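# Assemble the two printed pepper mill parts

## Task

Join the two printed parts so they match the completed pepper mill displayed on the stand. The robot must not topple or be left leaning, and nothing may be knocked over or pushed out of the work area.

## Robot and tools

ROBOT. A wheeled base with two drive wheels and casters carries a lifting column, a tilting head with two cameras, and two six-joint arms (left and right), each ending in a two-finger gripper with a wrist camera. A nav_camera sits low on the base front. Shoulder height S = 0.90 m + column_m. Folded, as at the start, the robot is 0.73 m long, 0.62 m wide, S + 0.43 m tall, its front 0.40 m ahead of the column. The base cannot move sideways.

FRAMES. Base frame: metres, origin on the floor between the drive wheels under the column, x forward, y left, z up. left_hand and right_hand are reported in it: the point where the fingers meet (tips 8 mm further), with quat_wxyz mapping (0,0,1) to the finger direction; the hand's y axis runs along the opening. The odometry frame is the base frame as it stood at scene start; base_odometry is wheel-count only, heading in rad, left positive, -3.142 to 3.142.

move. One call = one action plus optional cameras and blocking. Keys:
- base: one object with exactly one key. translate_m: relative drive in metres, forward positive, -3 to 3. rotate_rad: relative turn on the spot in radians, counter-clockwise (left) positive, -3.2 to 3.2. Both count from the base's position in the latest state report (or where it is when the command lands, if a move was still running).
- joints: one object for all parts, keyed by name, each value an absolute target, not an offset. column_m 0 to 0.8 m; head_tilt_rad -0.61 to 1.308 (positive looks down); left_/right_joint1_rad -2.879 to 2.879; joint2 0 to 3.141; joint3 0 to 3.019; joint4 -1.692 to 1.57; joint5 -1.57 to 1.57 (positive swings the hand to the robot's right); joint6 -2.094 to 2.094 (positive rolls clockwise seen from behind); left_/right_gripper_m 0 to 0.093, fingertip gap in metres, 0 closed. Unnamed joints keep their old targets.
- speeds: caps for this action only: translate_m 0.05 to 0.8 m/s, rotate_rad 0.1 to 1 rad/s (defaults are the maxima).
- min_time_s: 0.1 to 8 s, the shortest duration of every arm and gripper motion in this action.
- cameras: list from cam_head_left, cam_head_right, cam_left_wrist, cam_right_wrist, nav_camera, or all; [] none. blocking: true (default) returns when everything rests; false returns in about 0.5 s while motion continues.
A call with no action only reports state and images. Unknown keys make a call invalid; out-of-range values get it refused, and a refusal or an uncommanded stop cancels the rest of that reply's robot calls.

ARM GEOMETRY. With joint1 at -1.57 (left) or 1.57 (right) and joints 5, 6 at 0, the arm lies in a vertical plane straight ahead, 0.23 m beside the column. Let a = j2 - 0.35, b = 1.05 + j2 - j3, c = b - j4. Hand is 0.12 + 0.39 sin a + 0.38 cos b + 0.25 cos c m ahead and S + 0.39 cos a - 0.38 sin b - 0.25 sin c m high. Example: j2, j3, j4 = 0.92, 0.78, 0.14 gives 0.60 m ahead, 0.25 m below S. Real hands may sit up to 7 cm lower and closer (14 cm loaded). Trust the reported hand positions. Small target changes (under 0.03 rad, 0.08 for joints 2 and 3) may not move a joint though it says done. Approach contact in roughly 0.05 rad steps.

Other tools: wait(seconds 0 to 10, cameras) lets time pass and returns state; stop(cameras) brakes all running motion; zoom_image(camera, region [x0,y0,x1,y1] pixels, at most 504 by 504) enlarges part of that camera's newest image (images 672x504); read_manual gives licence texts only; finished_scene(scene 1) ends the scene for good, so the assembly must stand on its own.

RESULTS. The move line reads done, or the worst status. Status words: moving, done, off_target, contact_stop (column or base only), time_out, not_followed, stopped, limit_stop_at_motor_heat. "joint command not followed" means a safety check blocked an arm's targets (self or other-arm proximity); back each moved joint off by 0.05 rad or more. on_its_own lists what happened without your command. A gripper reading staying 0.003 m or more above its target means something is held. If turned_by_wheels and turned_by_imu differ by over about 4% and 0.05 rad, the base slipped or hit something. base_tilt gives forward/right lean in degrees; motor_effort gives wheel effort percent (peak in brackets); wheel_motors_off = 1 means an overload cut. MOTOR HOT warns of heat; at 100 °C that arm goes limp for 30 to 60 s.

COLUMN. Lowering it stops with contact_stop when a hand or its load touches something; it then refuses to go down until raised 0.2 m. To reach low, stretch the arm with fingers down 0.45 to 0.5 m ahead at column_m 0.3, then lower.

CAMERAS. Head cameras look ahead, tilted down by about head_tilt_rad. Wrist cameras look along the fingers, angled 0.62 rad toward the hand's +x; with fingers down and arm forward they look slightly back toward the robot, so objects above image centre lie further out.

AVOID. Arms striking or squeezing each other (can end the scene); fast swings of stretched or loaded arms, which overshoot and rock or tip the base; arms pushing endlessly against obstacles (overheating; resend the reported joint positions to relax); dropping parts from height or releasing them while moving; slamming into fixed objects; driving into furniture (back off 0.05 m after a stall); a low column (under 0.3) with moving arms hitting the housing.

Each tool is called after "Request:" as name([rows], argument=value, ...), one row to a line, values as JSON.

## Session

Request:
move(cameras=["all"])

Scene clock: 0.00 s.
Joint torques (N m): no reading
Heat: left arm: hottest wrist yaw 29 °C; right arm: hottest shoulder 28 °C.
base_odometry: x=+0.000 y=+0.000 heading=+0.000
turned_by_wheels: +0.000
turned_by_imu: +0.000
base_tilt: forward=+0.0 right=+0.4
base_status: not commanded
joint_positions: column_m=+0.554 head_tilt_rad=+0.876 left_joint1_rad=-1.575 left_joint2_rad=+0.906 left_joint3_rad=+0.404 left_joint4_rad=-0.978 left_joint5_rad=-0.009 left_joint6_rad=+0.094 left_gripper_m=+0.09396 right_joint1_rad=+1.559 right_joint2_rad=+0.858 right_joint3_rad=+0.389 right_joint4_rad=-0.980 right_joint5_rad=-0.011 right_joint6_rad=-0.035 right_gripper_m=+0.09396
joint_status: not commanded
wheel_motors_off: 0
motor_effort: left_wheel=+4 right_wheel=+3
left_hand: x=+0.1338 y=+0.2252 z=+1.2576 quat_wxyz=(+0.460, -0.046, -0.887, +0.019) (m; base frame)
right_hand: x=+0.1353 y=-0.2259 z=+1.2612 quat_wxyz=(+0.446, +0.008, -0.895, -0.009) (m; base frame)
pictures: cam_head_left, cam_head_right, cam_left_wrist, cam_right_wrist, nav_camera

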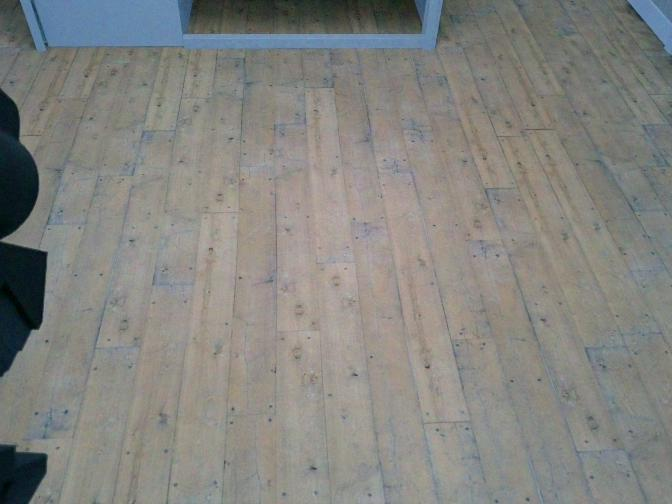

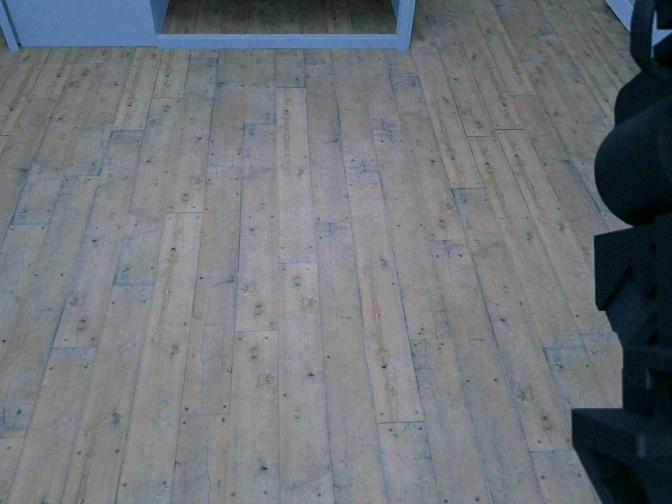

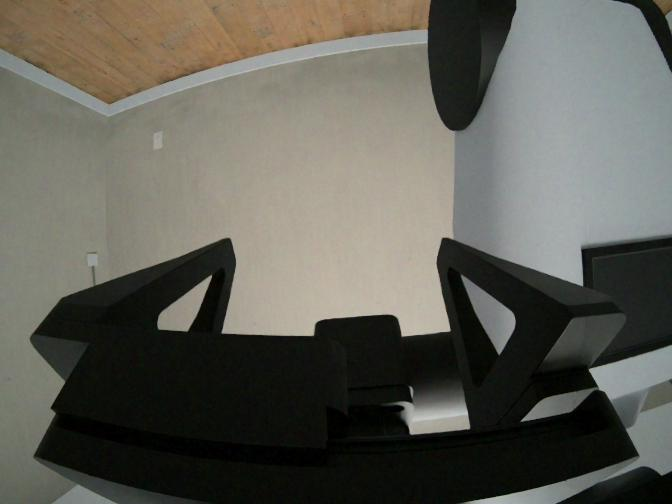

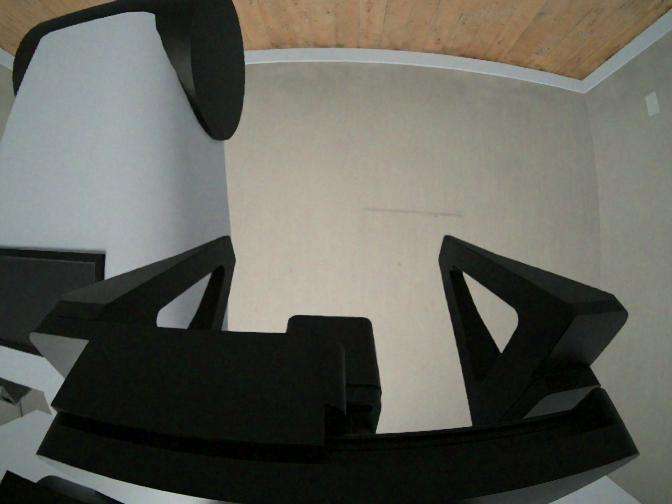

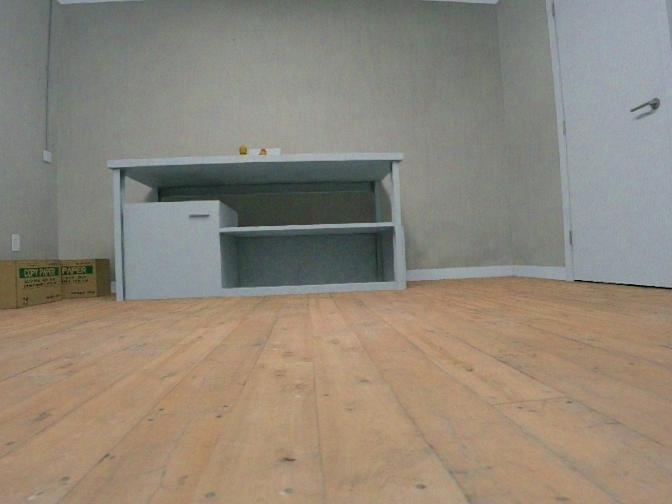

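Request:
move(joints={"head_tilt_rad": 0.4}, cameras=["cam_head_left","cam_head_right"])

Request:
zoom_image(camera="cam_head_left", region=[100, 60, 400, 285])

Scene clock: 6.00 s.
Joint torques (N m): left_arm=[0.62 -6.01 -1.14 -0.76 0.04 0.05] | right_arm=[-0.73 -6.36 -0.59 -1.51 -0.01 -0.05]
Heat: left arm: hottest wrist yaw 29 °C; right arm: hottest shoulder 28 °C.
move: done
base_odometry: x=+0.000 y=+0.000 heading=+0.000
turned_by_wheels: +0.000
turned_by_imu: +0.001
base_tilt: forward=+0.1 right=+0.3
base_status: not commanded
joint_positions: column_m=+0.554 head_tilt_rad=+0.419 left_joint1_rad=-1.575 left_joint2_rad=+0.906 left_joint3_rad=+0.404 left_joint4_rad=-0.978 left_joint5_rad=-0.009 left_joint6_rad=+0.094 left_gripper_m=+0.09396 right_joint1_rad=+1.559 right_joint2_rad=+0.858 right_joint3_rad=+0.389 right_joint4_rad=-0.980 right_joint5_rad=-0.011 right_joint6_rad=-0.035 right_gripper_m=+0.09396
joint_status: all done
wheel_motors_off: 0
motor_effort: left_wheel=+4(6) right_wheel=+2(3)
left_hand: x=+0.1338 y=+0.2252 z=+1.2576 quat_wxyz=(+0.460, -0.046, -0.887, +0.019) (m; base frame)
right_hand: x=+0.1353 y=-0.2259 z=+1.2612 quat_wxyz=(+0.446, +0.008, -0.895, -0.009) (m; base frame)
pictures: cam_head_left, cam_head_right
camera_calibration:
cam_head_left: T_world_to_cam=[[-0.0296439, -0.999437, 0.015708, 0.0365428], [-0.34971, -0.00435171, -0.936848, 1.46348], [0.936389, -0.0332651, -0.349384, 0.408589], [0, 0, 0, 1]] pos_world=[0.130278, 0.0564826, 1.51324]
cam_head_right: T_world_to_cam=[[-0.0306469, -0.999433, 0.0139756, -0.0805914], [-0.347679, -0.00244977, -0.937611, 1.46424], [0.937113, -0.0335939, -0.347406, 0.405563], [0, 0, 0, 1]] pos_world=[0.126557, -0.0633342, 1.51491]

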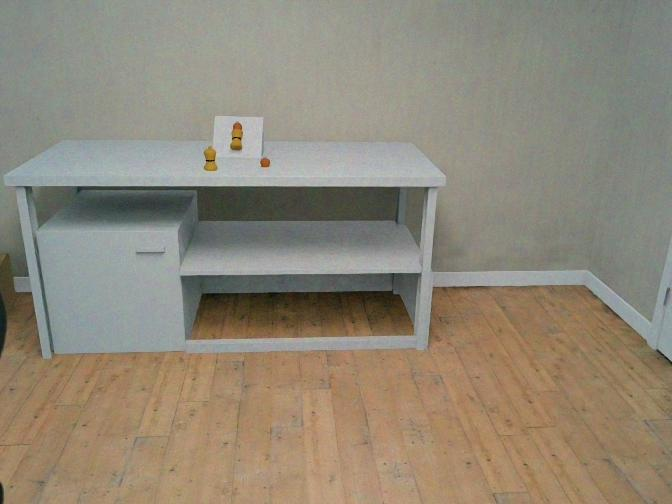

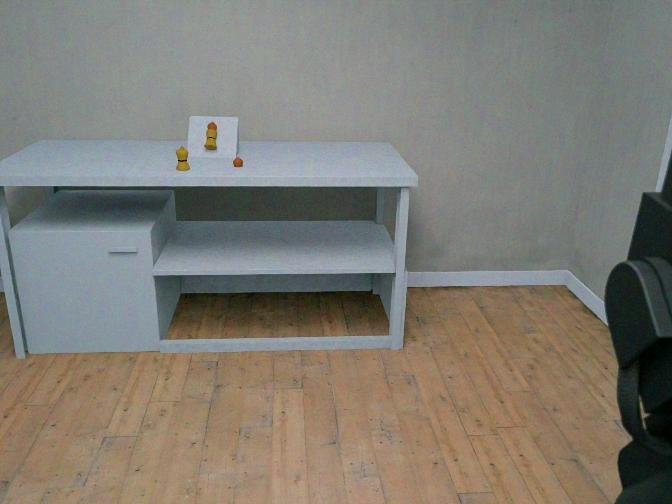

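Scaled by 1.680 from the camera's 672x504 image, which has a finer 960x720 frame.

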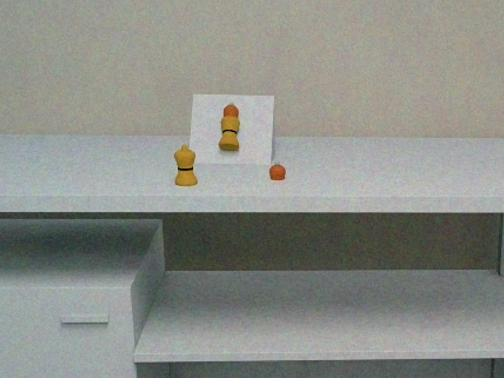

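Request:
move(base={"rotate_rad": 0.26})

Request:
move(base={"translate_m": 1.65})

Request:
move(base={"rotate_rad": -0.26}, joints={"head_tilt_rad": 0.62}, cameras=["cam_head_left","cam_head_right","nav_camera"])

Request:
zoom_image(camera="cam_head_left", region=[200, 80, 500, 305])

Scene clock: 23.83 s.
Joint torques (N m): left_arm=[0.62 -6.07 -1.13 -0.79 0.04 0.05] | right_arm=[-0.73 -6.42 -0.62 -1.51 -0.01 -0.06]
Heat: left arm: hottest wrist yaw 28 °C; right arm: hottest shoulder 28 °C.
move: done
base_odometry: x=+0.000 y=+0.000 heading=+0.259
turned_by_wheels: +0.259
turned_by_imu: +0.262
base_tilt: forward=-0.1 right=+0.3
base_status: done
joint_positions: column_m=+0.554 head_tilt_rad=+0.419 left_joint1_rad=-1.575 left_joint2_rad=+0.906 left_joint3_rad=+0.404 left_joint4_rad=-0.978 left_joint5_rad=-0.009 left_joint6_rad=+0.094 left_gripper_m=+0.09396 right_joint1_rad=+1.559 right_joint2_rad=+0.858 right_joint3_rad=+0.389 right_joint4_rad=-0.980 right_joint5_rad=-0.011 right_joint6_rad=-0.035 right_gripper_m=+0.09396
joint_status: not commanded
wheel_motors_off: 0
motor_effort: left_wheel=-3(42) right_wheel=+4(33)
left_hand: x=+0.1338 y=+0.2252 z=+1.2576 quat_wxyz=(+0.460, -0.046, -0.887, +0.019) (m; base frame)
right_hand: x=+0.1353 y=-0.2259 z=+1.2612 quat_wxyz=(+0.446, +0.008, -0.895, -0.009) (m; base frame)
pictures: none

Scene clock: 27.93 s.
Joint torques (N m): left_arm=[0.62 -6.01 -1.22 -0.77 0.04 0.05] | right_arm=[-0.79 -6.42 -0.69 -1.51 -0.01 -0.05]
Heat: left arm: hottest wrist yaw 28 °C; right arm: hottest shoulder 28 °C.
move: done
base_odometry: x=+1.595 y=+0.423 heading=+0.259
turned_by_wheels: +0.000
turned_by_imu: +0.007
base_tilt: forward=+0.0 right=+0.2
base_status: done
joint_positions: column_m=+0.554 head_tilt_rad=+0.418 left_joint1_rad=-1.575 left_joint2_rad=+0.906 left_joint3_rad=+0.404 left_joint4_rad=-0.978 left_joint5_rad=-0.009 left_joint6_rad=+0.094 left_gripper_m=+0.09396 right_joint1_rad=+1.559 right_joint2_rad=+0.857 right_joint3_rad=+0.390 right_joint4_rad=-0.980 right_joint5_rad=-0.011 right_joint6_rad=-0.035 right_gripper_m=+0.09396
joint_status: not commanded
wheel_motors_off: 0
motor_effort: left_wheel=+2(45) right_wheel=-1(46)
left_hand: x=+0.1336 y=+0.2252 z=+1.2576 quat_wxyz=(+0.460, -0.046, -0.886, +0.019) (m; base frame)
right_hand: x=+0.1358 y=-0.2259 z=+1.2611 quat_wxyz=(+0.446, +0.008, -0.895, -0.009) (m; base frame)
pictures: none

Scene clock: 29.40 s.
Joint torques (N m): left_arm=[0.5 -6.01 -1.11 -0.76 0.03 0.05] | right_arm=[-0.73 -6.36 -0.66 -1.5 -0.01 -0.06]
Heat: left arm: hottest wrist yaw 28 °C; right arm: hottest shoulder 28 °C.
move: done
base_odometry: x=+1.595 y=+0.423 heading=+0.001
turned_by_wheels: -0.259
turned_by_imu: -0.260
base_tilt: forward=+0.0 right=+0.2
base_status: done
joint_positions: column_m=+0.554 head_tilt_rad=+0.623 left_joint1_rad=-1.575 left_joint2_rad=+0.906 left_joint3_rad=+0.404 left_joint4_rad=-0.978 left_joint5_rad=-0.009 left_joint6_rad=+0.094 left_gripper_m=+0.09396 right_joint1_rad=+1.559 right_joint2_rad=+0.857 right_joint3_rad=+0.390 right_joint4_rad=-0.980 right_joint5_rad=-0.011 right_joint6_rad=-0.035 right_gripper_m=+0.09396
joint_status: all done
wheel_motors_off: 0
motor_effort: left_wheel=+0(31) right_wheel=-2(45)
left_hand: x=+0.1336 y=+0.2252 z=+1.2576 quat_wxyz=(+0.460, -0.046, -0.886, +0.019) (m; base frame)
right_hand: x=+0.1358 y=-0.2259 z=+1.2611 quat_wxyz=(+0.446, +0.008, -0.895, -0.009) (m; base frame)
pictures: cam_head_left, cam_head_right, nav_camera
camera_calibration:
cam_head_left: T_world_to_cam=[[-0.025844, -0.999437, 0.0213946, 0.0275975], [-0.532384, -0.00435385, -0.846492, 1.33347], [0.846108, -0.0332669, -0.531972, 0.69423], [0, 0, 0, 1]] pos_world=[0.12324, 0.0564826, 1.49749]
cam_head_right: T_world_to_cam=[[-0.0271774, -0.999432, 0.0199015, -0.08989], [-0.53055, -0.00245192, -0.84765, 1.33481], [0.847218, -0.0335957, -0.530182, 0.691515], [0, 0, 0, 1]] pos_world=[0.119878, -0.0633342, 1.49987]

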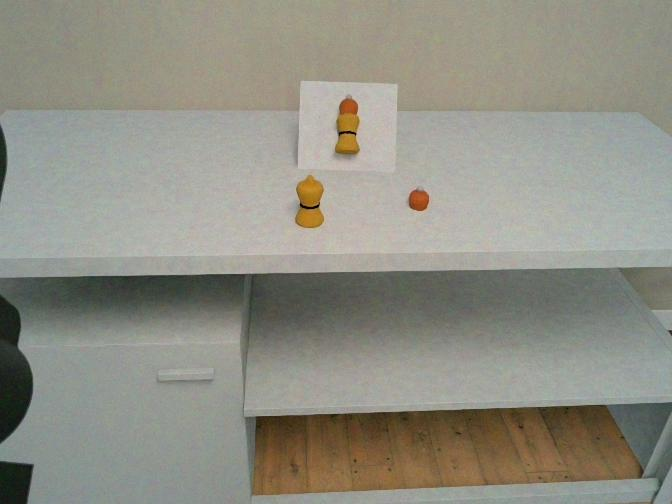

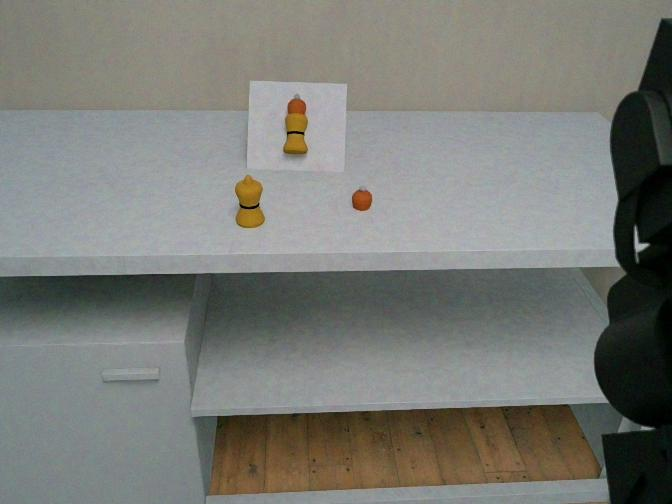

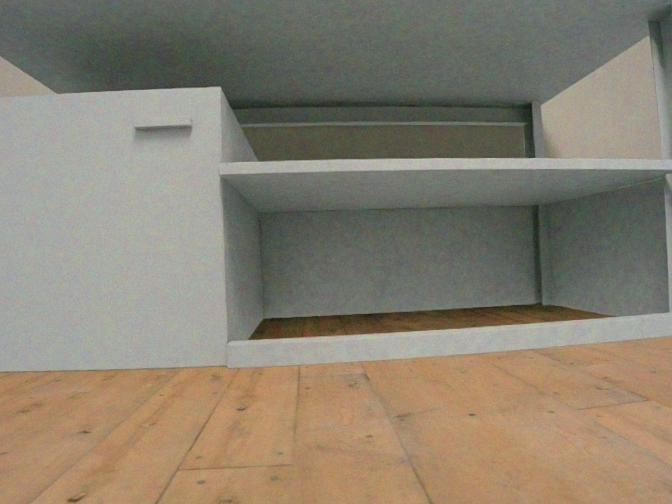

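Scaled by 1.680 from the camera's 672x504 image, which has a finer 960x720 frame.

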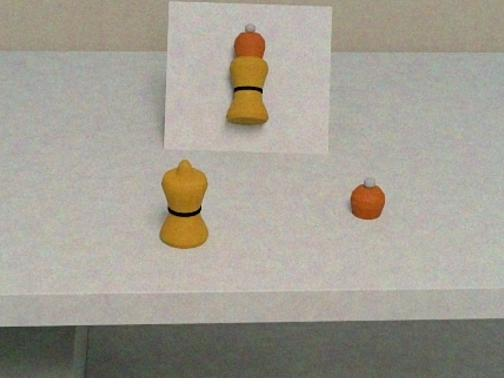

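Request:
move(base={"translate_m": 0.58})

Request:
move(base={"rotate_rad": 0.2}, joints={"head_tilt_rad": 0.85}, cameras=["cam_head_left","cam_head_right","nav_camera"])

Request:
zoom_image(camera="cam_head_left", region=[250, 150, 550, 375])

Request:
zoom_image(camera="cam_head_right", region=[200, 150, 500, 375])

Scene clock: 101.47 s.
Joint torques (N m): left_arm=[0.62 -6.01 -1.33 -0.76 0.04 0.05] | right_arm=[-0.67 -6.42 -0.72 -1.51 -0.01 -0.05]
Heat: left arm: hottest waist 27 °C; right arm: hottest shoulder 29 °C.
move: done
base_odometry: x=+2.175 y=+0.423 heading=+0.000
turned_by_wheels: +0.000
turned_by_imu: +0.003
base_tilt: forward=+0.2 right=+0.3
base_status: done
joint_positions: column_m=+0.554 head_tilt_rad=+0.624 left_joint1_rad=-1.575 left_joint2_rad=+0.906 left_joint3_rad=+0.405 left_joint4_rad=-0.978 left_joint5_rad=-0.009 left_joint6_rad=+0.094 left_gripper_m=+0.09396 right_joint1_rad=+1.559 right_joint2_rad=+0.857 right_joint3_rad=+0.392 right_joint4_rad=-0.980 right_joint5_rad=-0.011 right_joint6_rad=-0.035 right_gripper_m=+0.09396
joint_status: not commanded
wheel_motors_off: 0
motor_effort: left_wheel=+0(46) right_wheel=+1(44)
left_hand: x=+0.1344 y=+0.2252 z=+1.2573 quat_wxyz=(+0.459, -0.046, -0.887, +0.019) (m; base frame)
right_hand: x=+0.1366 y=-0.2260 z=+1.2608 quat_wxyz=(+0.445, +0.008, -0.896, -0.009) (m; base frame)
pictures: none

Scene clock: 102.80 s.
Joint torques (N m): left_arm=[0.62 -6.01 -1.22 -0.79 0.04 0.05] | right_arm=[-0.73 -6.42 -0.76 -1.5 -0.01 -0.05]
Heat: left arm: hottest waist 27 °C; right arm: hottest shoulder 29 °C.
move: done
base_odometry: x=+2.176 y=+0.423 heading=+0.199
turned_by_wheels: +0.198
turned_by_imu: +0.200
base_tilt: forward=-0.1 right=+0.2
base_status: done
joint_positions: column_m=+0.554 head_tilt_rad=+0.851 left_joint1_rad=-1.575 left_joint2_rad=+0.906 left_joint3_rad=+0.405 left_joint4_rad=-0.978 left_joint5_rad=-0.009 left_joint6_rad=+0.094 left_gripper_m=+0.09396 right_joint1_rad=+1.559 right_joint2_rad=+0.857 right_joint3_rad=+0.392 right_joint4_rad=-0.980 right_joint5_rad=-0.011 right_joint6_rad=-0.035 right_gripper_m=+0.09396
joint_status: all done
wheel_motors_off: 0
motor_effort: left_wheel=+1(48) right_wheel=+0(32)
left_hand: x=+0.1344 y=+0.2252 z=+1.2573 quat_wxyz=(+0.459, -0.046, -0.887, +0.019) (m; base frame)
right_hand: x=+0.1366 y=-0.2260 z=+1.2608 quat_wxyz=(+0.445, +0.008, -0.896, -0.009) (m; base frame)
pictures: cam_head_left, cam_head_right, nav_camera
camera_calibration:
cam_head_left: T_world_to_cam=[[-0.0203366, -0.999437, 0.0266828, 0.0191783], [-0.710031, -0.0043517, -0.704157, 1.12313], [0.703877, -0.0332658, -0.709543, 0.974805], [0, 0, 0, 1]] pos_world=[0.111704, 0.0564826, 1.48201]
cam_head_right: T_world_to_cam=[[-0.0219731, -0.999433, 0.0255299, -0.0988176], [-0.708506, -0.00244977, -0.7057, 1.12518], [0.705362, -0.0335945, -0.708051, 0.972506], [0, 0, 0, 1]] pos_world=[0.109057, -0.0633342, 1.48515]

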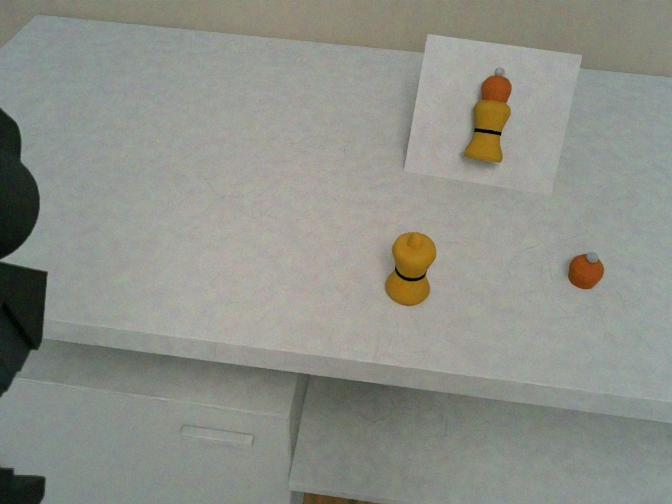

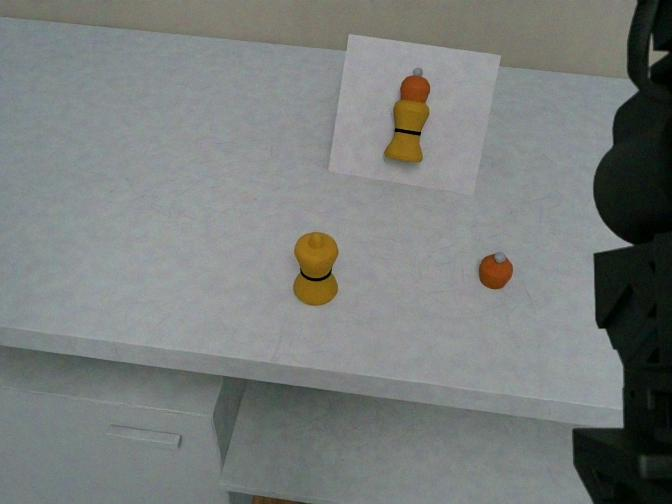

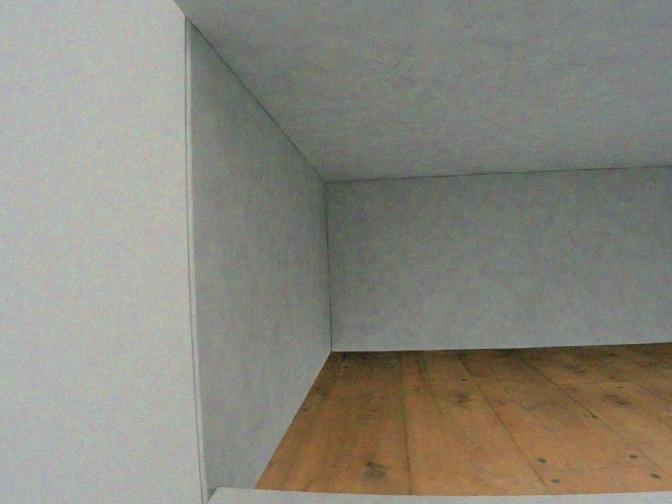

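Scaled by 1.680 from the camera's 672x504 image, which has a finer 960x720 frame.

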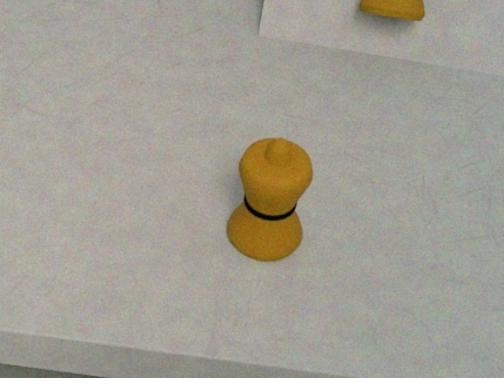

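Scaled by 1.680 from the camera's 672x504 image, which has a finer 960x720 frame.

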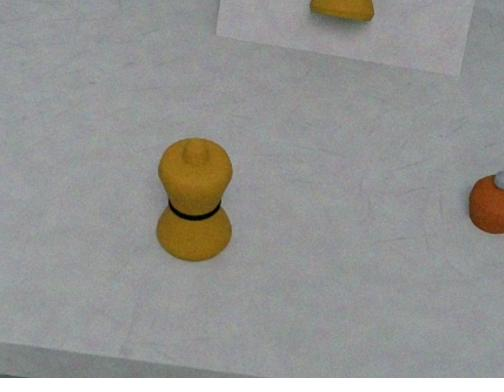

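Request:
move(joints={"right_joint1_rad": 1.425, "right_joint2_rad": 1.578, "right_joint3_rad": 1.578, "right_joint4_rad": -0.52, "right_joint5_rad": -0.126, "right_joint6_rad": 0.0}, cameras=["cam_head_left","cam_head_right","cam_right_wrist"])

Scene clock: 124.60 s.
Joint torques (N m): left_arm=[0.62 -6.01 -1.24 -0.77 0.04 0.05] | right_arm=[-3.37 -17.61 5.94 0.53 -0.1 0.03]
Heat: left arm: hottest waist 27 °C; right arm: hottest shoulder 29 °C.
move: done
base_odometry: x=+2.176 y=+0.423 heading=+0.199
turned_by_wheels: +0.000
turned_by_imu: +0.001
base_tilt: forward=+0.3 right=+0.2
base_status: not commanded
joint_positions: column_m=+0.554 head_tilt_rad=+0.851 left_joint1_rad=-1.575 left_joint2_rad=+0.906 left_joint3_rad=+0.405 left_joint4_rad=-0.978 left_joint5_rad=-0.009 left_joint6_rad=+0.094 left_gripper_m=+0.09396 right_joint1_rad=+1.429 right_joint2_rad=+1.570 right_joint3_rad=+1.573 right_joint4_rad=-0.523 right_joint5_rad=-0.124 right_joint6_rad=-0.007 right_gripper_m=+0.09396
joint_status: all done
wheel_motors_off: 0
motor_effort: left_wheel=-4(5) right_wheel=+4(4)
left_hand: x=+0.1344 y=+0.2252 z=+1.2573 quat_wxyz=(+0.459, -0.046, -0.887, +0.019) (m; base frame)
right_hand: x=+0.6765 y=-0.3013 z=+1.0135 quat_wxyz=(-0.004, -0.032, -0.999, +0.000) (m; base frame)
pictures: cam_head_left, cam_head_right, cam_right_wrist
camera_calibration:
cam_head_left: T_world_to_cam=[[-0.0203366, -0.999437, 0.0266828, 0.0191783], [-0.710031, -0.0043517, -0.704157, 1.12313], [0.703877, -0.0332658, -0.709543, 0.974805], [0, 0, 0, 1]] pos_world=[0.111704, 0.0564826, 1.48201]
cam_head_right: T_world_to_cam=[[-0.0219731, -0.999433, 0.0255299, -0.0988176], [-0.708506, -0.00244977, -0.7057, 1.12518], [0.705362, -0.0335945, -0.708051, 0.972506], [0, 0, 0, 1]] pos_world=[0.109057, -0.0633342, 1.48515]
cam_right_wrist: T_world_to_cam=[[-0.082795, -0.996565, 0.00167982, -0.245991], [-0.801455, 0.0675868, 0.594224, -0.0398583], [-0.592296, 0.0478525, -0.804298, 1.35787], [0, 0, 0, 1]] pos_world=[0.751949, -0.30743, 1.11623]

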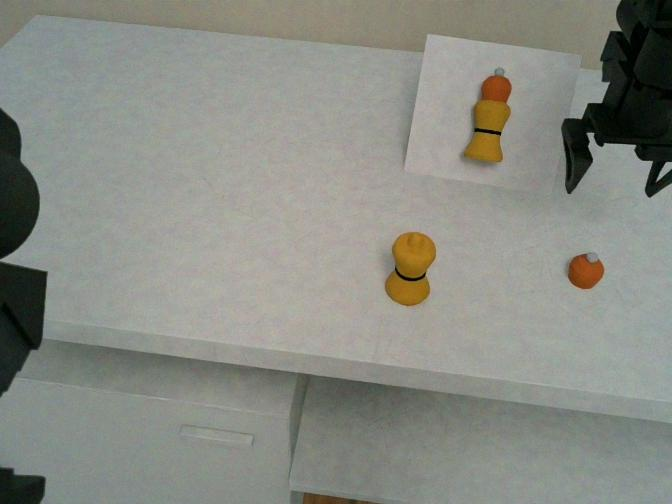

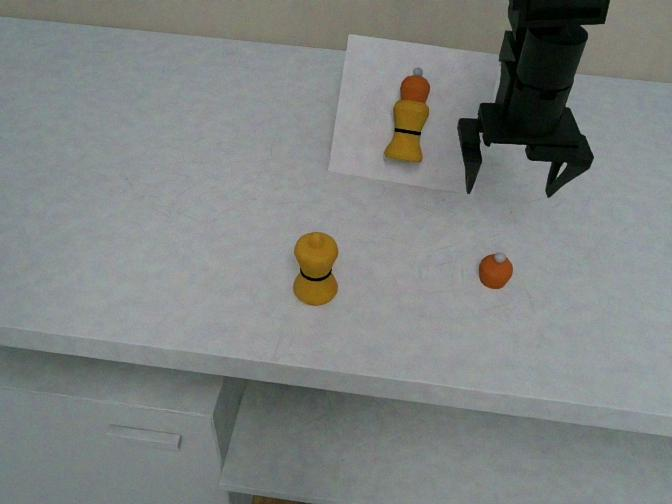

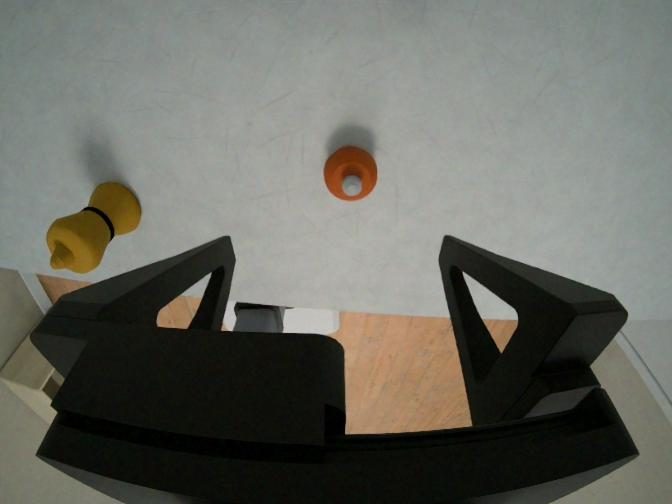

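Request:
move(joints={"column_m": 0.474}, cameras=["cam_head_left","cam_head_right","cam_right_wrist"])

Request:
zoom_image(camera="cam_right_wrist", region=[230, 100, 450, 265])

Scene clock: 142.23 s.
Joint torques (N m): left_arm=[0.62 -6.07 -1.24 -0.76 0.05 0.05] | right_arm=[-3.43 -17.44 5.86 0.55 -0.1 0.03]
Heat: left arm: hottest waist 27 °C; right arm: hottest shoulder 32 °C.
move: done
base_odometry: x=+2.176 y=+0.423 heading=+0.199
turned_by_wheels: +0.000
turned_by_imu: +0.001
base_tilt: forward=+0.0 right=+0.4
base_status: not commanded
joint_positions: column_m=+0.474 head_tilt_rad=+0.851 left_joint1_rad=-1.575 left_joint2_rad=+0.906 left_joint3_rad=+0.405 left_joint4_rad=-0.978 left_joint5_rad=-0.009 left_joint6_rad=+0.094 left_gripper_m=+0.09396 right_joint1_rad=+1.429 right_joint2_rad=+1.570 right_joint3_rad=+1.573 right_joint4_rad=-0.523 right_joint5_rad=-0.124 right_joint6_rad=-0.007 right_gripper_m=+0.09396
joint_status: all done
wheel_motors_off: 0
motor_effort: left_wheel=-4(7) right_wheel=+3(5)
left_hand: x=+0.1344 y=+0.2252 z=+1.1774 quat_wxyz=(+0.459, -0.046, -0.887, +0.019) (m; base frame)
right_hand: x=+0.6765 y=-0.3013 z=+0.9336 quat_wxyz=(-0.004, -0.032, -0.999, +0.000) (m; base frame)
pictures: cam_head_left, cam_head_right, cam_right_wrist
camera_calibration:
cam_head_left: T_world_to_cam=[[-0.0203309, -0.999437, 0.0266913, 0.0212977], [-0.710181, -0.00435463, -0.704006, 1.06667], [0.703726, -0.0332687, -0.709692, 0.918338], [0, 0, 0, 1]] pos_world=[0.111704, 0.0564826, 1.40211]
cam_head_right: T_world_to_cam=[[-0.0219677, -0.999432, 0.0255388, -0.0967907], [-0.708656, -0.00245271, -0.70555, 1.0686], [0.705212, -0.0335975, -0.7082, 0.916158], [0, 0, 0, 1]] pos_world=[0.109057, -0.0633342, 1.40524]
cam_right_wrist: T_world_to_cam=[[-0.082795, -0.996565, 0.00167982, -0.245857], [-0.801455, 0.0675868, 0.594224, 0.00762015], [-0.592296, 0.0478525, -0.804298, 1.29361], [0, 0, 0, 1]] pos_world=[0.751949, -0.30743, 1.03633]

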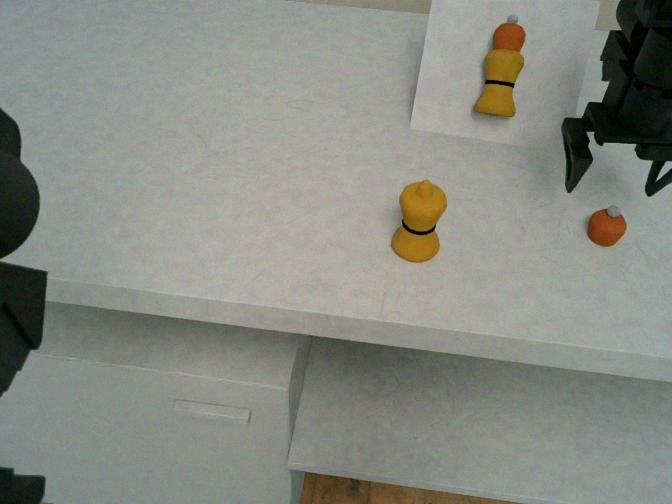

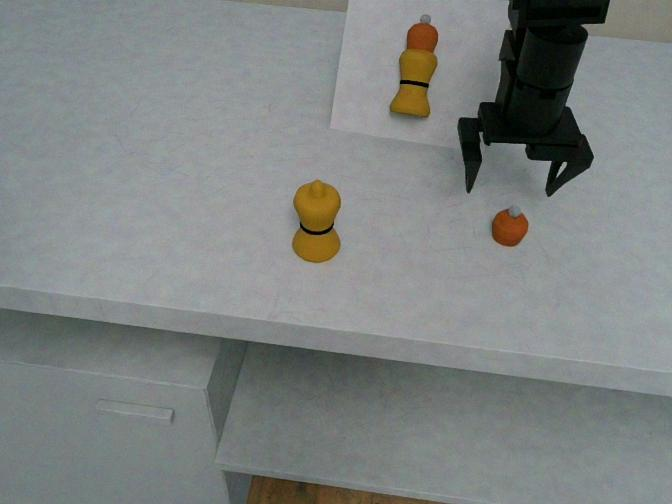

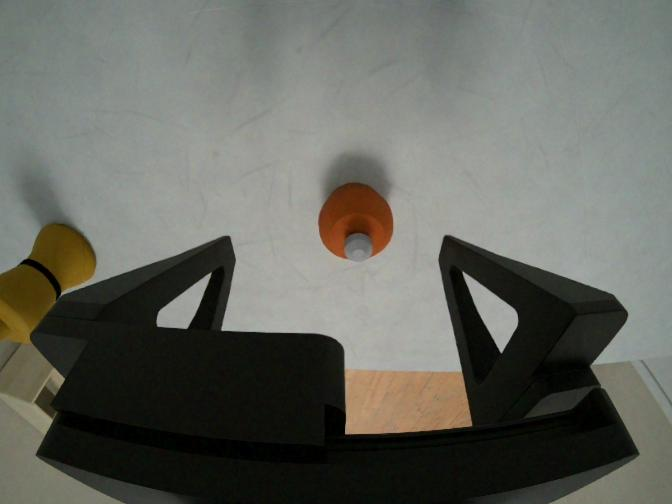

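Scaled by 2.291 from the camera's 672x504 image, which has a finer 960x720 frame.

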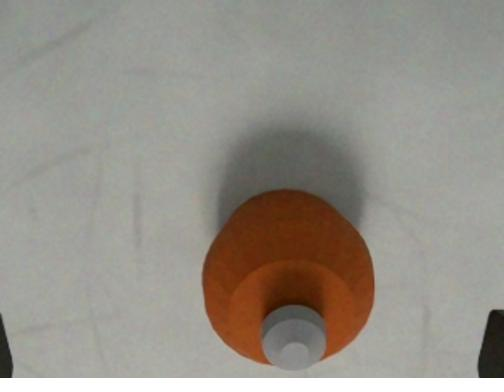

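Request:
move(base={"rotate_rad": -0.014})

Request:
move(base={"translate_m": -0.015}, cameras=["cam_head_right","cam_right_wrist"])

Scene clock: 180.37 s.
Joint torques (N m): left_arm=[0.79 -6.07 -1.22 -0.76 0.05 0.05] | right_arm=[-3.14 -17.85 5.9 0.54 -0.05 0.03]
Heat: left arm: hottest waist 27 °C; right arm: hottest shoulder 36 °C.
move: done
base_odometry: x=+2.175 y=+0.423 heading=+0.185
turned_by_wheels: -0.014
turned_by_imu: -0.013
base_tilt: forward=+0.0 right=+0.3
base_status: done
joint_positions: column_m=+0.474 head_tilt_rad=+0.851 left_joint1_rad=-1.575 left_joint2_rad=+0.906 left_joint3_rad=+0.405 left_joint4_rad=-0.978 left_joint5_rad=-0.009 left_joint6_rad=+0.094 left_gripper_m=+0.09396 right_joint1_rad=+1.425 right_joint2_rad=+1.570 right_joint3_rad=+1.573 right_joint4_rad=-0.523 right_joint5_rad=-0.125 right_joint6_rad=-0.007 right_gripper_m=+0.09396
joint_status: not commanded
wheel_motors_off: 0
motor_effort: left_wheel=+3(33) right_wheel=+1(12)
left_hand: x=+0.1344 y=+0.2252 z=+1.1774 quat_wxyz=(+0.459, -0.046, -0.887, +0.019) (m; base frame)
right_hand: x=+0.6764 y=-0.3035 z=+0.9338 quat_wxyz=(-0.004, -0.032, -0.999, +0.001) (m; base frame)
pictures: none

Scene clock: 181.17 s.
Joint torques (N m): left_arm=[0.67 -6.07 -1.13 -0.72 0.05 0.04] | right_arm=[-3.14 -17.61 5.9 0.55 -0.04 0.03]
Heat: left arm: hottest waist 27 °C; right arm: hottest shoulder 36 °C.
move: done
base_odometry: x=+2.161 y=+0.421 heading=+0.185
turned_by_wheels: +0.000
turned_by_imu: +0.000
base_tilt: forward=+0.1 right=+0.1
base_status: done
joint_positions: column_m=+0.474 head_tilt_rad=+0.852 left_joint1_rad=-1.575 left_joint2_rad=+0.906 left_joint3_rad=+0.402 left_joint4_rad=-0.978 left_joint5_rad=-0.009 left_joint6_rad=+0.094 left_gripper_m=+0.09396 right_joint1_rad=+1.425 right_joint2_rad=+1.570 right_joint3_rad=+1.573 right_joint4_rad=-0.523 right_joint5_rad=-0.125 right_joint6_rad=-0.007 right_gripper_m=+0.09396
joint_status: not commanded
wheel_motors_off: 0
motor_effort: left_wheel=-1(58) right_wheel=-1(29)
left_hand: x=+0.1331 y=+0.2252 z=+1.1780 quat_wxyz=(+0.461, -0.046, -0.886, +0.019) (m; base frame)
right_hand: x=+0.6764 y=-0.3034 z=+0.9338 quat_wxyz=(-0.004, -0.032, -0.999, +0.001) (m; base frame)
pictures: cam_head_right, cam_right_wrist
camera_calibration:
cam_head_right: T_world_to_cam=[[-0.0219515, -0.999433, 0.0255486, -0.0968059], [-0.709105, -0.00244975, -0.705098, 1.06787], [0.704761, -0.0335946, -0.708649, 0.916837], [0, 0, 0, 1]] pos_world=[0.108957, -0.0633342, 1.40514]
cam_right_wrist: T_world_to_cam=[[-0.0844667, -0.996421, 0.00310396, -0.248031], [-0.801421, 0.0697869, 0.594016, 0.00842319], [-0.592107, 0.047687, -0.804447, 1.29376], [0, 0, 0, 1]] pos_world=[0.751846, -0.309427, 1.03653]

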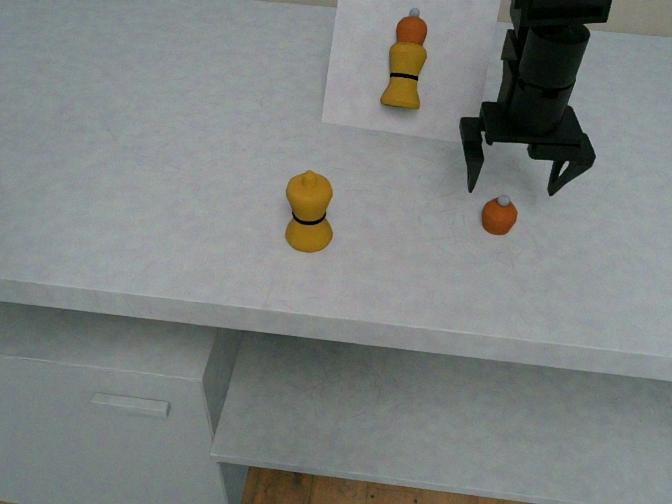

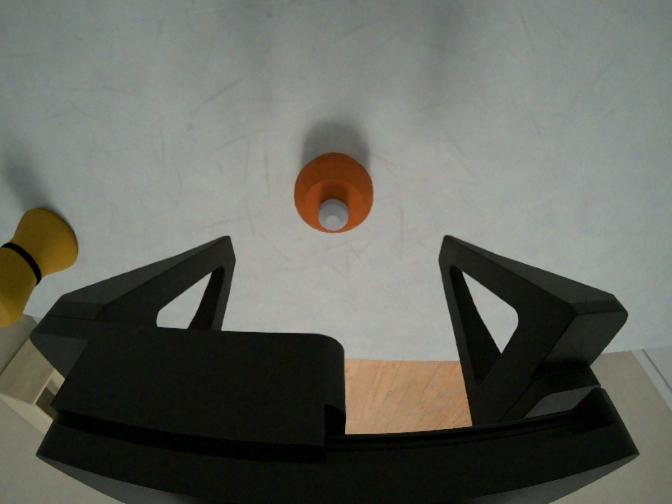

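Request:
move(joints={"column_m": 0.418}, cameras=["cam_head_right","cam_right_wrist"])

Request:
zoom_image(camera="cam_right_wrist", region=[180, 120, 500, 360])

Request:
zoom_image(camera="cam_head_right", region=[420, 80, 620, 230])

Scene clock: 190.70 s.
Joint torques (N m): left_arm=[0.62 -5.95 -1.02 -0.76 0.05 0.05] | right_arm=[-3.14 -17.61 5.89 0.55 -0.04 0.03]
Heat: left arm: hottest waist 27 °C; right arm: hottest shoulder 36 °C.
move: done
base_odometry: x=+2.161 y=+0.421 heading=+0.185
turned_by_wheels: +0.000
turned_by_imu: +0.001
base_tilt: forward=+0.0 right=+0.2
base_status: not commanded
joint_positions: column_m=+0.418 head_tilt_rad=+0.852 left_joint1_rad=-1.575 left_joint2_rad=+0.906 left_joint3_rad=+0.402 left_joint4_rad=-0.978 left_joint5_rad=-0.009 left_joint6_rad=+0.094 left_gripper_m=+0.09396 right_joint1_rad=+1.425 right_joint2_rad=+1.570 right_joint3_rad=+1.573 right_joint4_rad=-0.523 right_joint5_rad=-0.125 right_joint6_rad=-0.007 right_gripper_m=+0.09396
joint_status: all done
wheel_motors_off: 0
motor_effort: left_wheel=-4(6) right_wheel=-1(2)
left_hand: x=+0.1331 y=+0.2252 z=+1.1219 quat_wxyz=(+0.461, -0.046, -0.886, +0.019) (m; base frame)
right_hand: x=+0.6764 y=-0.3034 z=+0.8778 quat_wxyz=(-0.004, -0.032, -0.999, +0.001) (m; base frame)
pictures: cam_head_right, cam_right_wrist
camera_calibration:
cam_head_right: T_world_to_cam=[[-0.0219515, -0.999433, 0.0255486, -0.0953752], [-0.709105, -0.00244975, -0.705098, 1.02838], [0.704761, -0.0335946, -0.708649, 0.877153], [0, 0, 0, 1]] pos_world=[0.108957, -0.0633342, 1.34914]
cam_right_wrist: T_world_to_cam=[[-0.0844667, -0.996421, 0.00310396, -0.247857], [-0.801421, 0.0697869, 0.594016, 0.0416881], [-0.592107, 0.047687, -0.804447, 1.24871], [0, 0, 0, 1]] pos_world=[0.751846, -0.309427, 0.980531]

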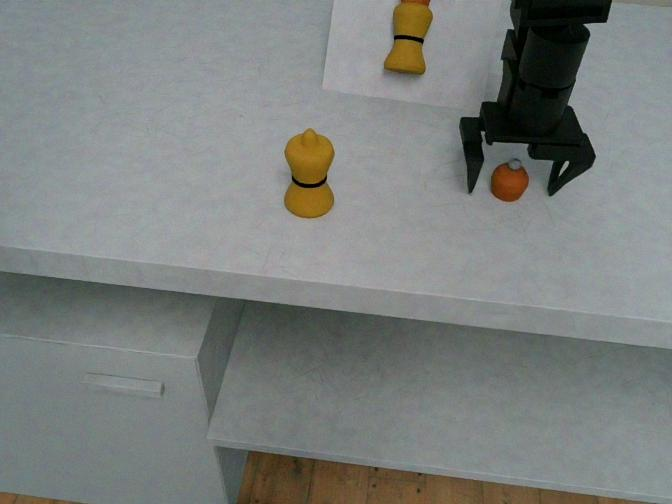

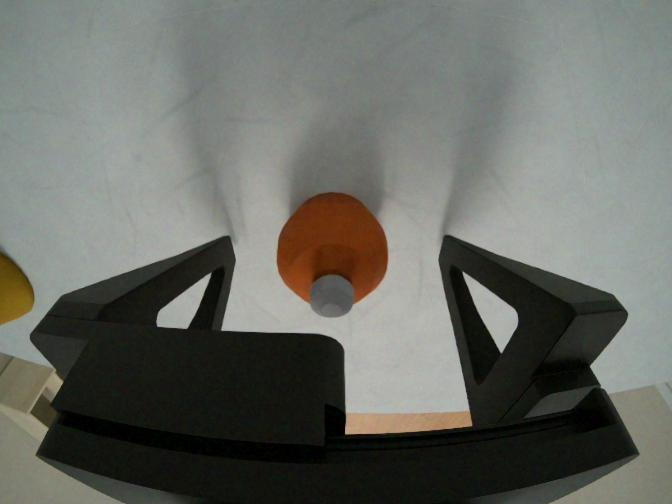

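Scaled by 1.575 from the camera's 672x504 image, which has a finer 960x720 frame.

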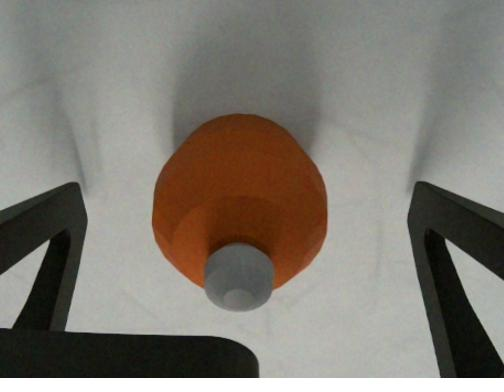

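Scaled by 2.520 from the camera's 672x504 image, which has a finer 960x720 frame.

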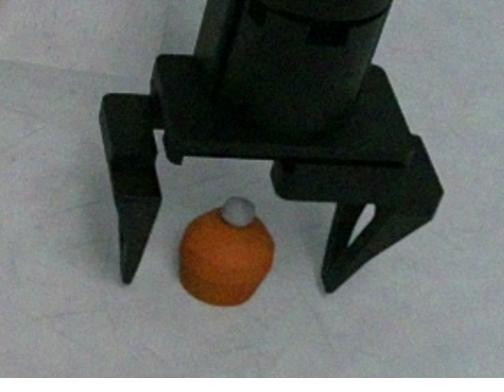

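Request:
move(joints={"right_gripper_m": 0.03}, min_time_s=2, cameras=["cam_head_right","cam_right_wrist"])

Request:
zoom_image(camera="cam_right_wrist", region=[180, 120, 500, 360])

Request:
zoom_image(camera="cam_head_right", region=[420, 80, 620, 230])

Scene clock: 200.17 s.
Joint torques (N m): left_arm=[0.56 -6.01 -1.06 -0.77 0.05 0.05] | right_arm=[-3.14 -17.67 5.91 0.57 -0.04 0.03]
Heat: left arm: hottest waist 27 °C; right arm: hottest shoulder 37 °C.
move: off_target
base_odometry: x=+2.161 y=+0.421 heading=+0.185
turned_by_wheels: +0.000
turned_by_imu: +0.001
base_tilt: forward=+0.0 right=+0.3
base_status: not commanded
joint_positions: column_m=+0.418 head_tilt_rad=+0.852 left_joint1_rad=-1.575 left_joint2_rad=+0.906 left_joint3_rad=+0.402 left_joint4_rad=-0.978 left_joint5_rad=-0.009 left_joint6_rad=+0.094 left_gripper_m=+0.09396 right_joint1_rad=+1.425 right_joint2_rad=+1.570 right_joint3_rad=+1.573 right_joint4_rad=-0.523 right_joint5_rad=-0.125 right_joint6_rad=-0.007 right_gripper_m=+0.04107
joint_status: right_gripper_m off_target (ended at +0.04109, target +0.03000)
wheel_motors_off: 0
motor_effort: left_wheel=-3(6) right_wheel=-3(3)
left_hand: x=+0.1331 y=+0.2252 z=+1.1219 quat_wxyz=(+0.461, -0.046, -0.886, +0.019) (m; base frame)
right_hand: x=+0.6764 y=-0.3034 z=+0.8778 quat_wxyz=(-0.004, -0.032, -0.999, +0.001) (m; base frame)
pictures: cam_head_right, cam_right_wrist
camera_calibration:
cam_head_right: T_world_to_cam=[[-0.0219515, -0.999433, 0.0255486, -0.0953752], [-0.709105, -0.00244975, -0.705098, 1.02838], [0.704761, -0.0335946, -0.708649, 0.877153], [0, 0, 0, 1]] pos_world=[0.108957, -0.0633342, 1.34914]
cam_right_wrist: T_world_to_cam=[[-0.0844667, -0.996421, 0.00310396, -0.247857], [-0.801421, 0.0697869, 0.594016, 0.0416881], [-0.592107, 0.047687, -0.804447, 1.24871], [0, 0, 0, 1]] pos_world=[0.751846, -0.309427, 0.980531]

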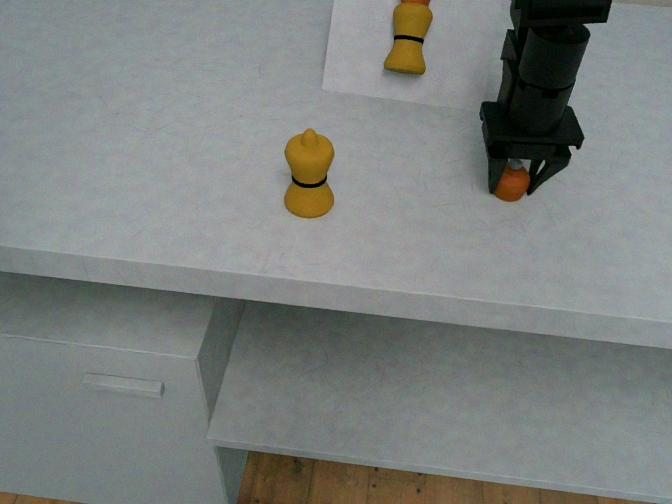

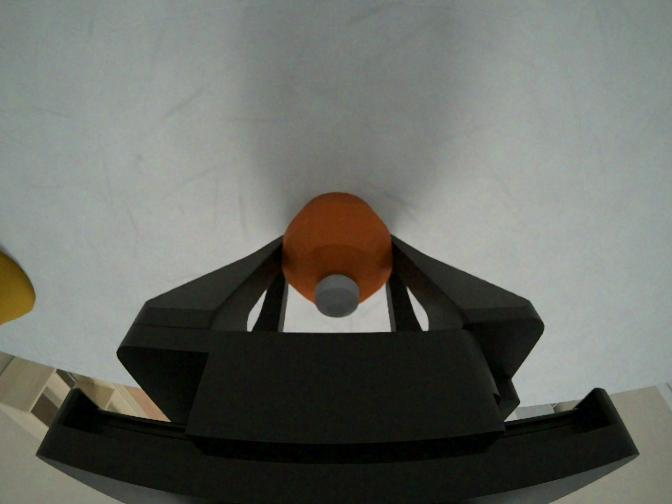

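Scaled by 1.575 from the camera's 672x504 image, which has a finer 960x720 frame.

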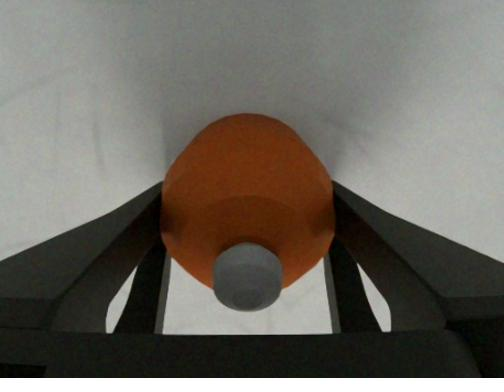

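Scaled by 2.520 from the camera's 672x504 image, which has a finer 960x720 frame.

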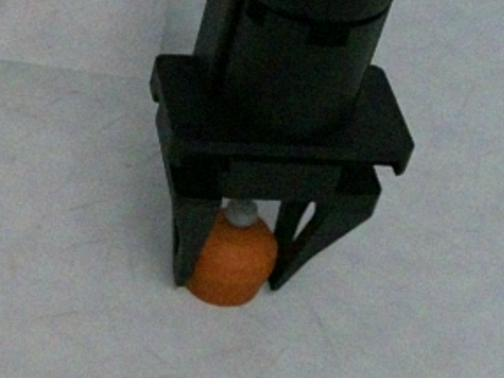

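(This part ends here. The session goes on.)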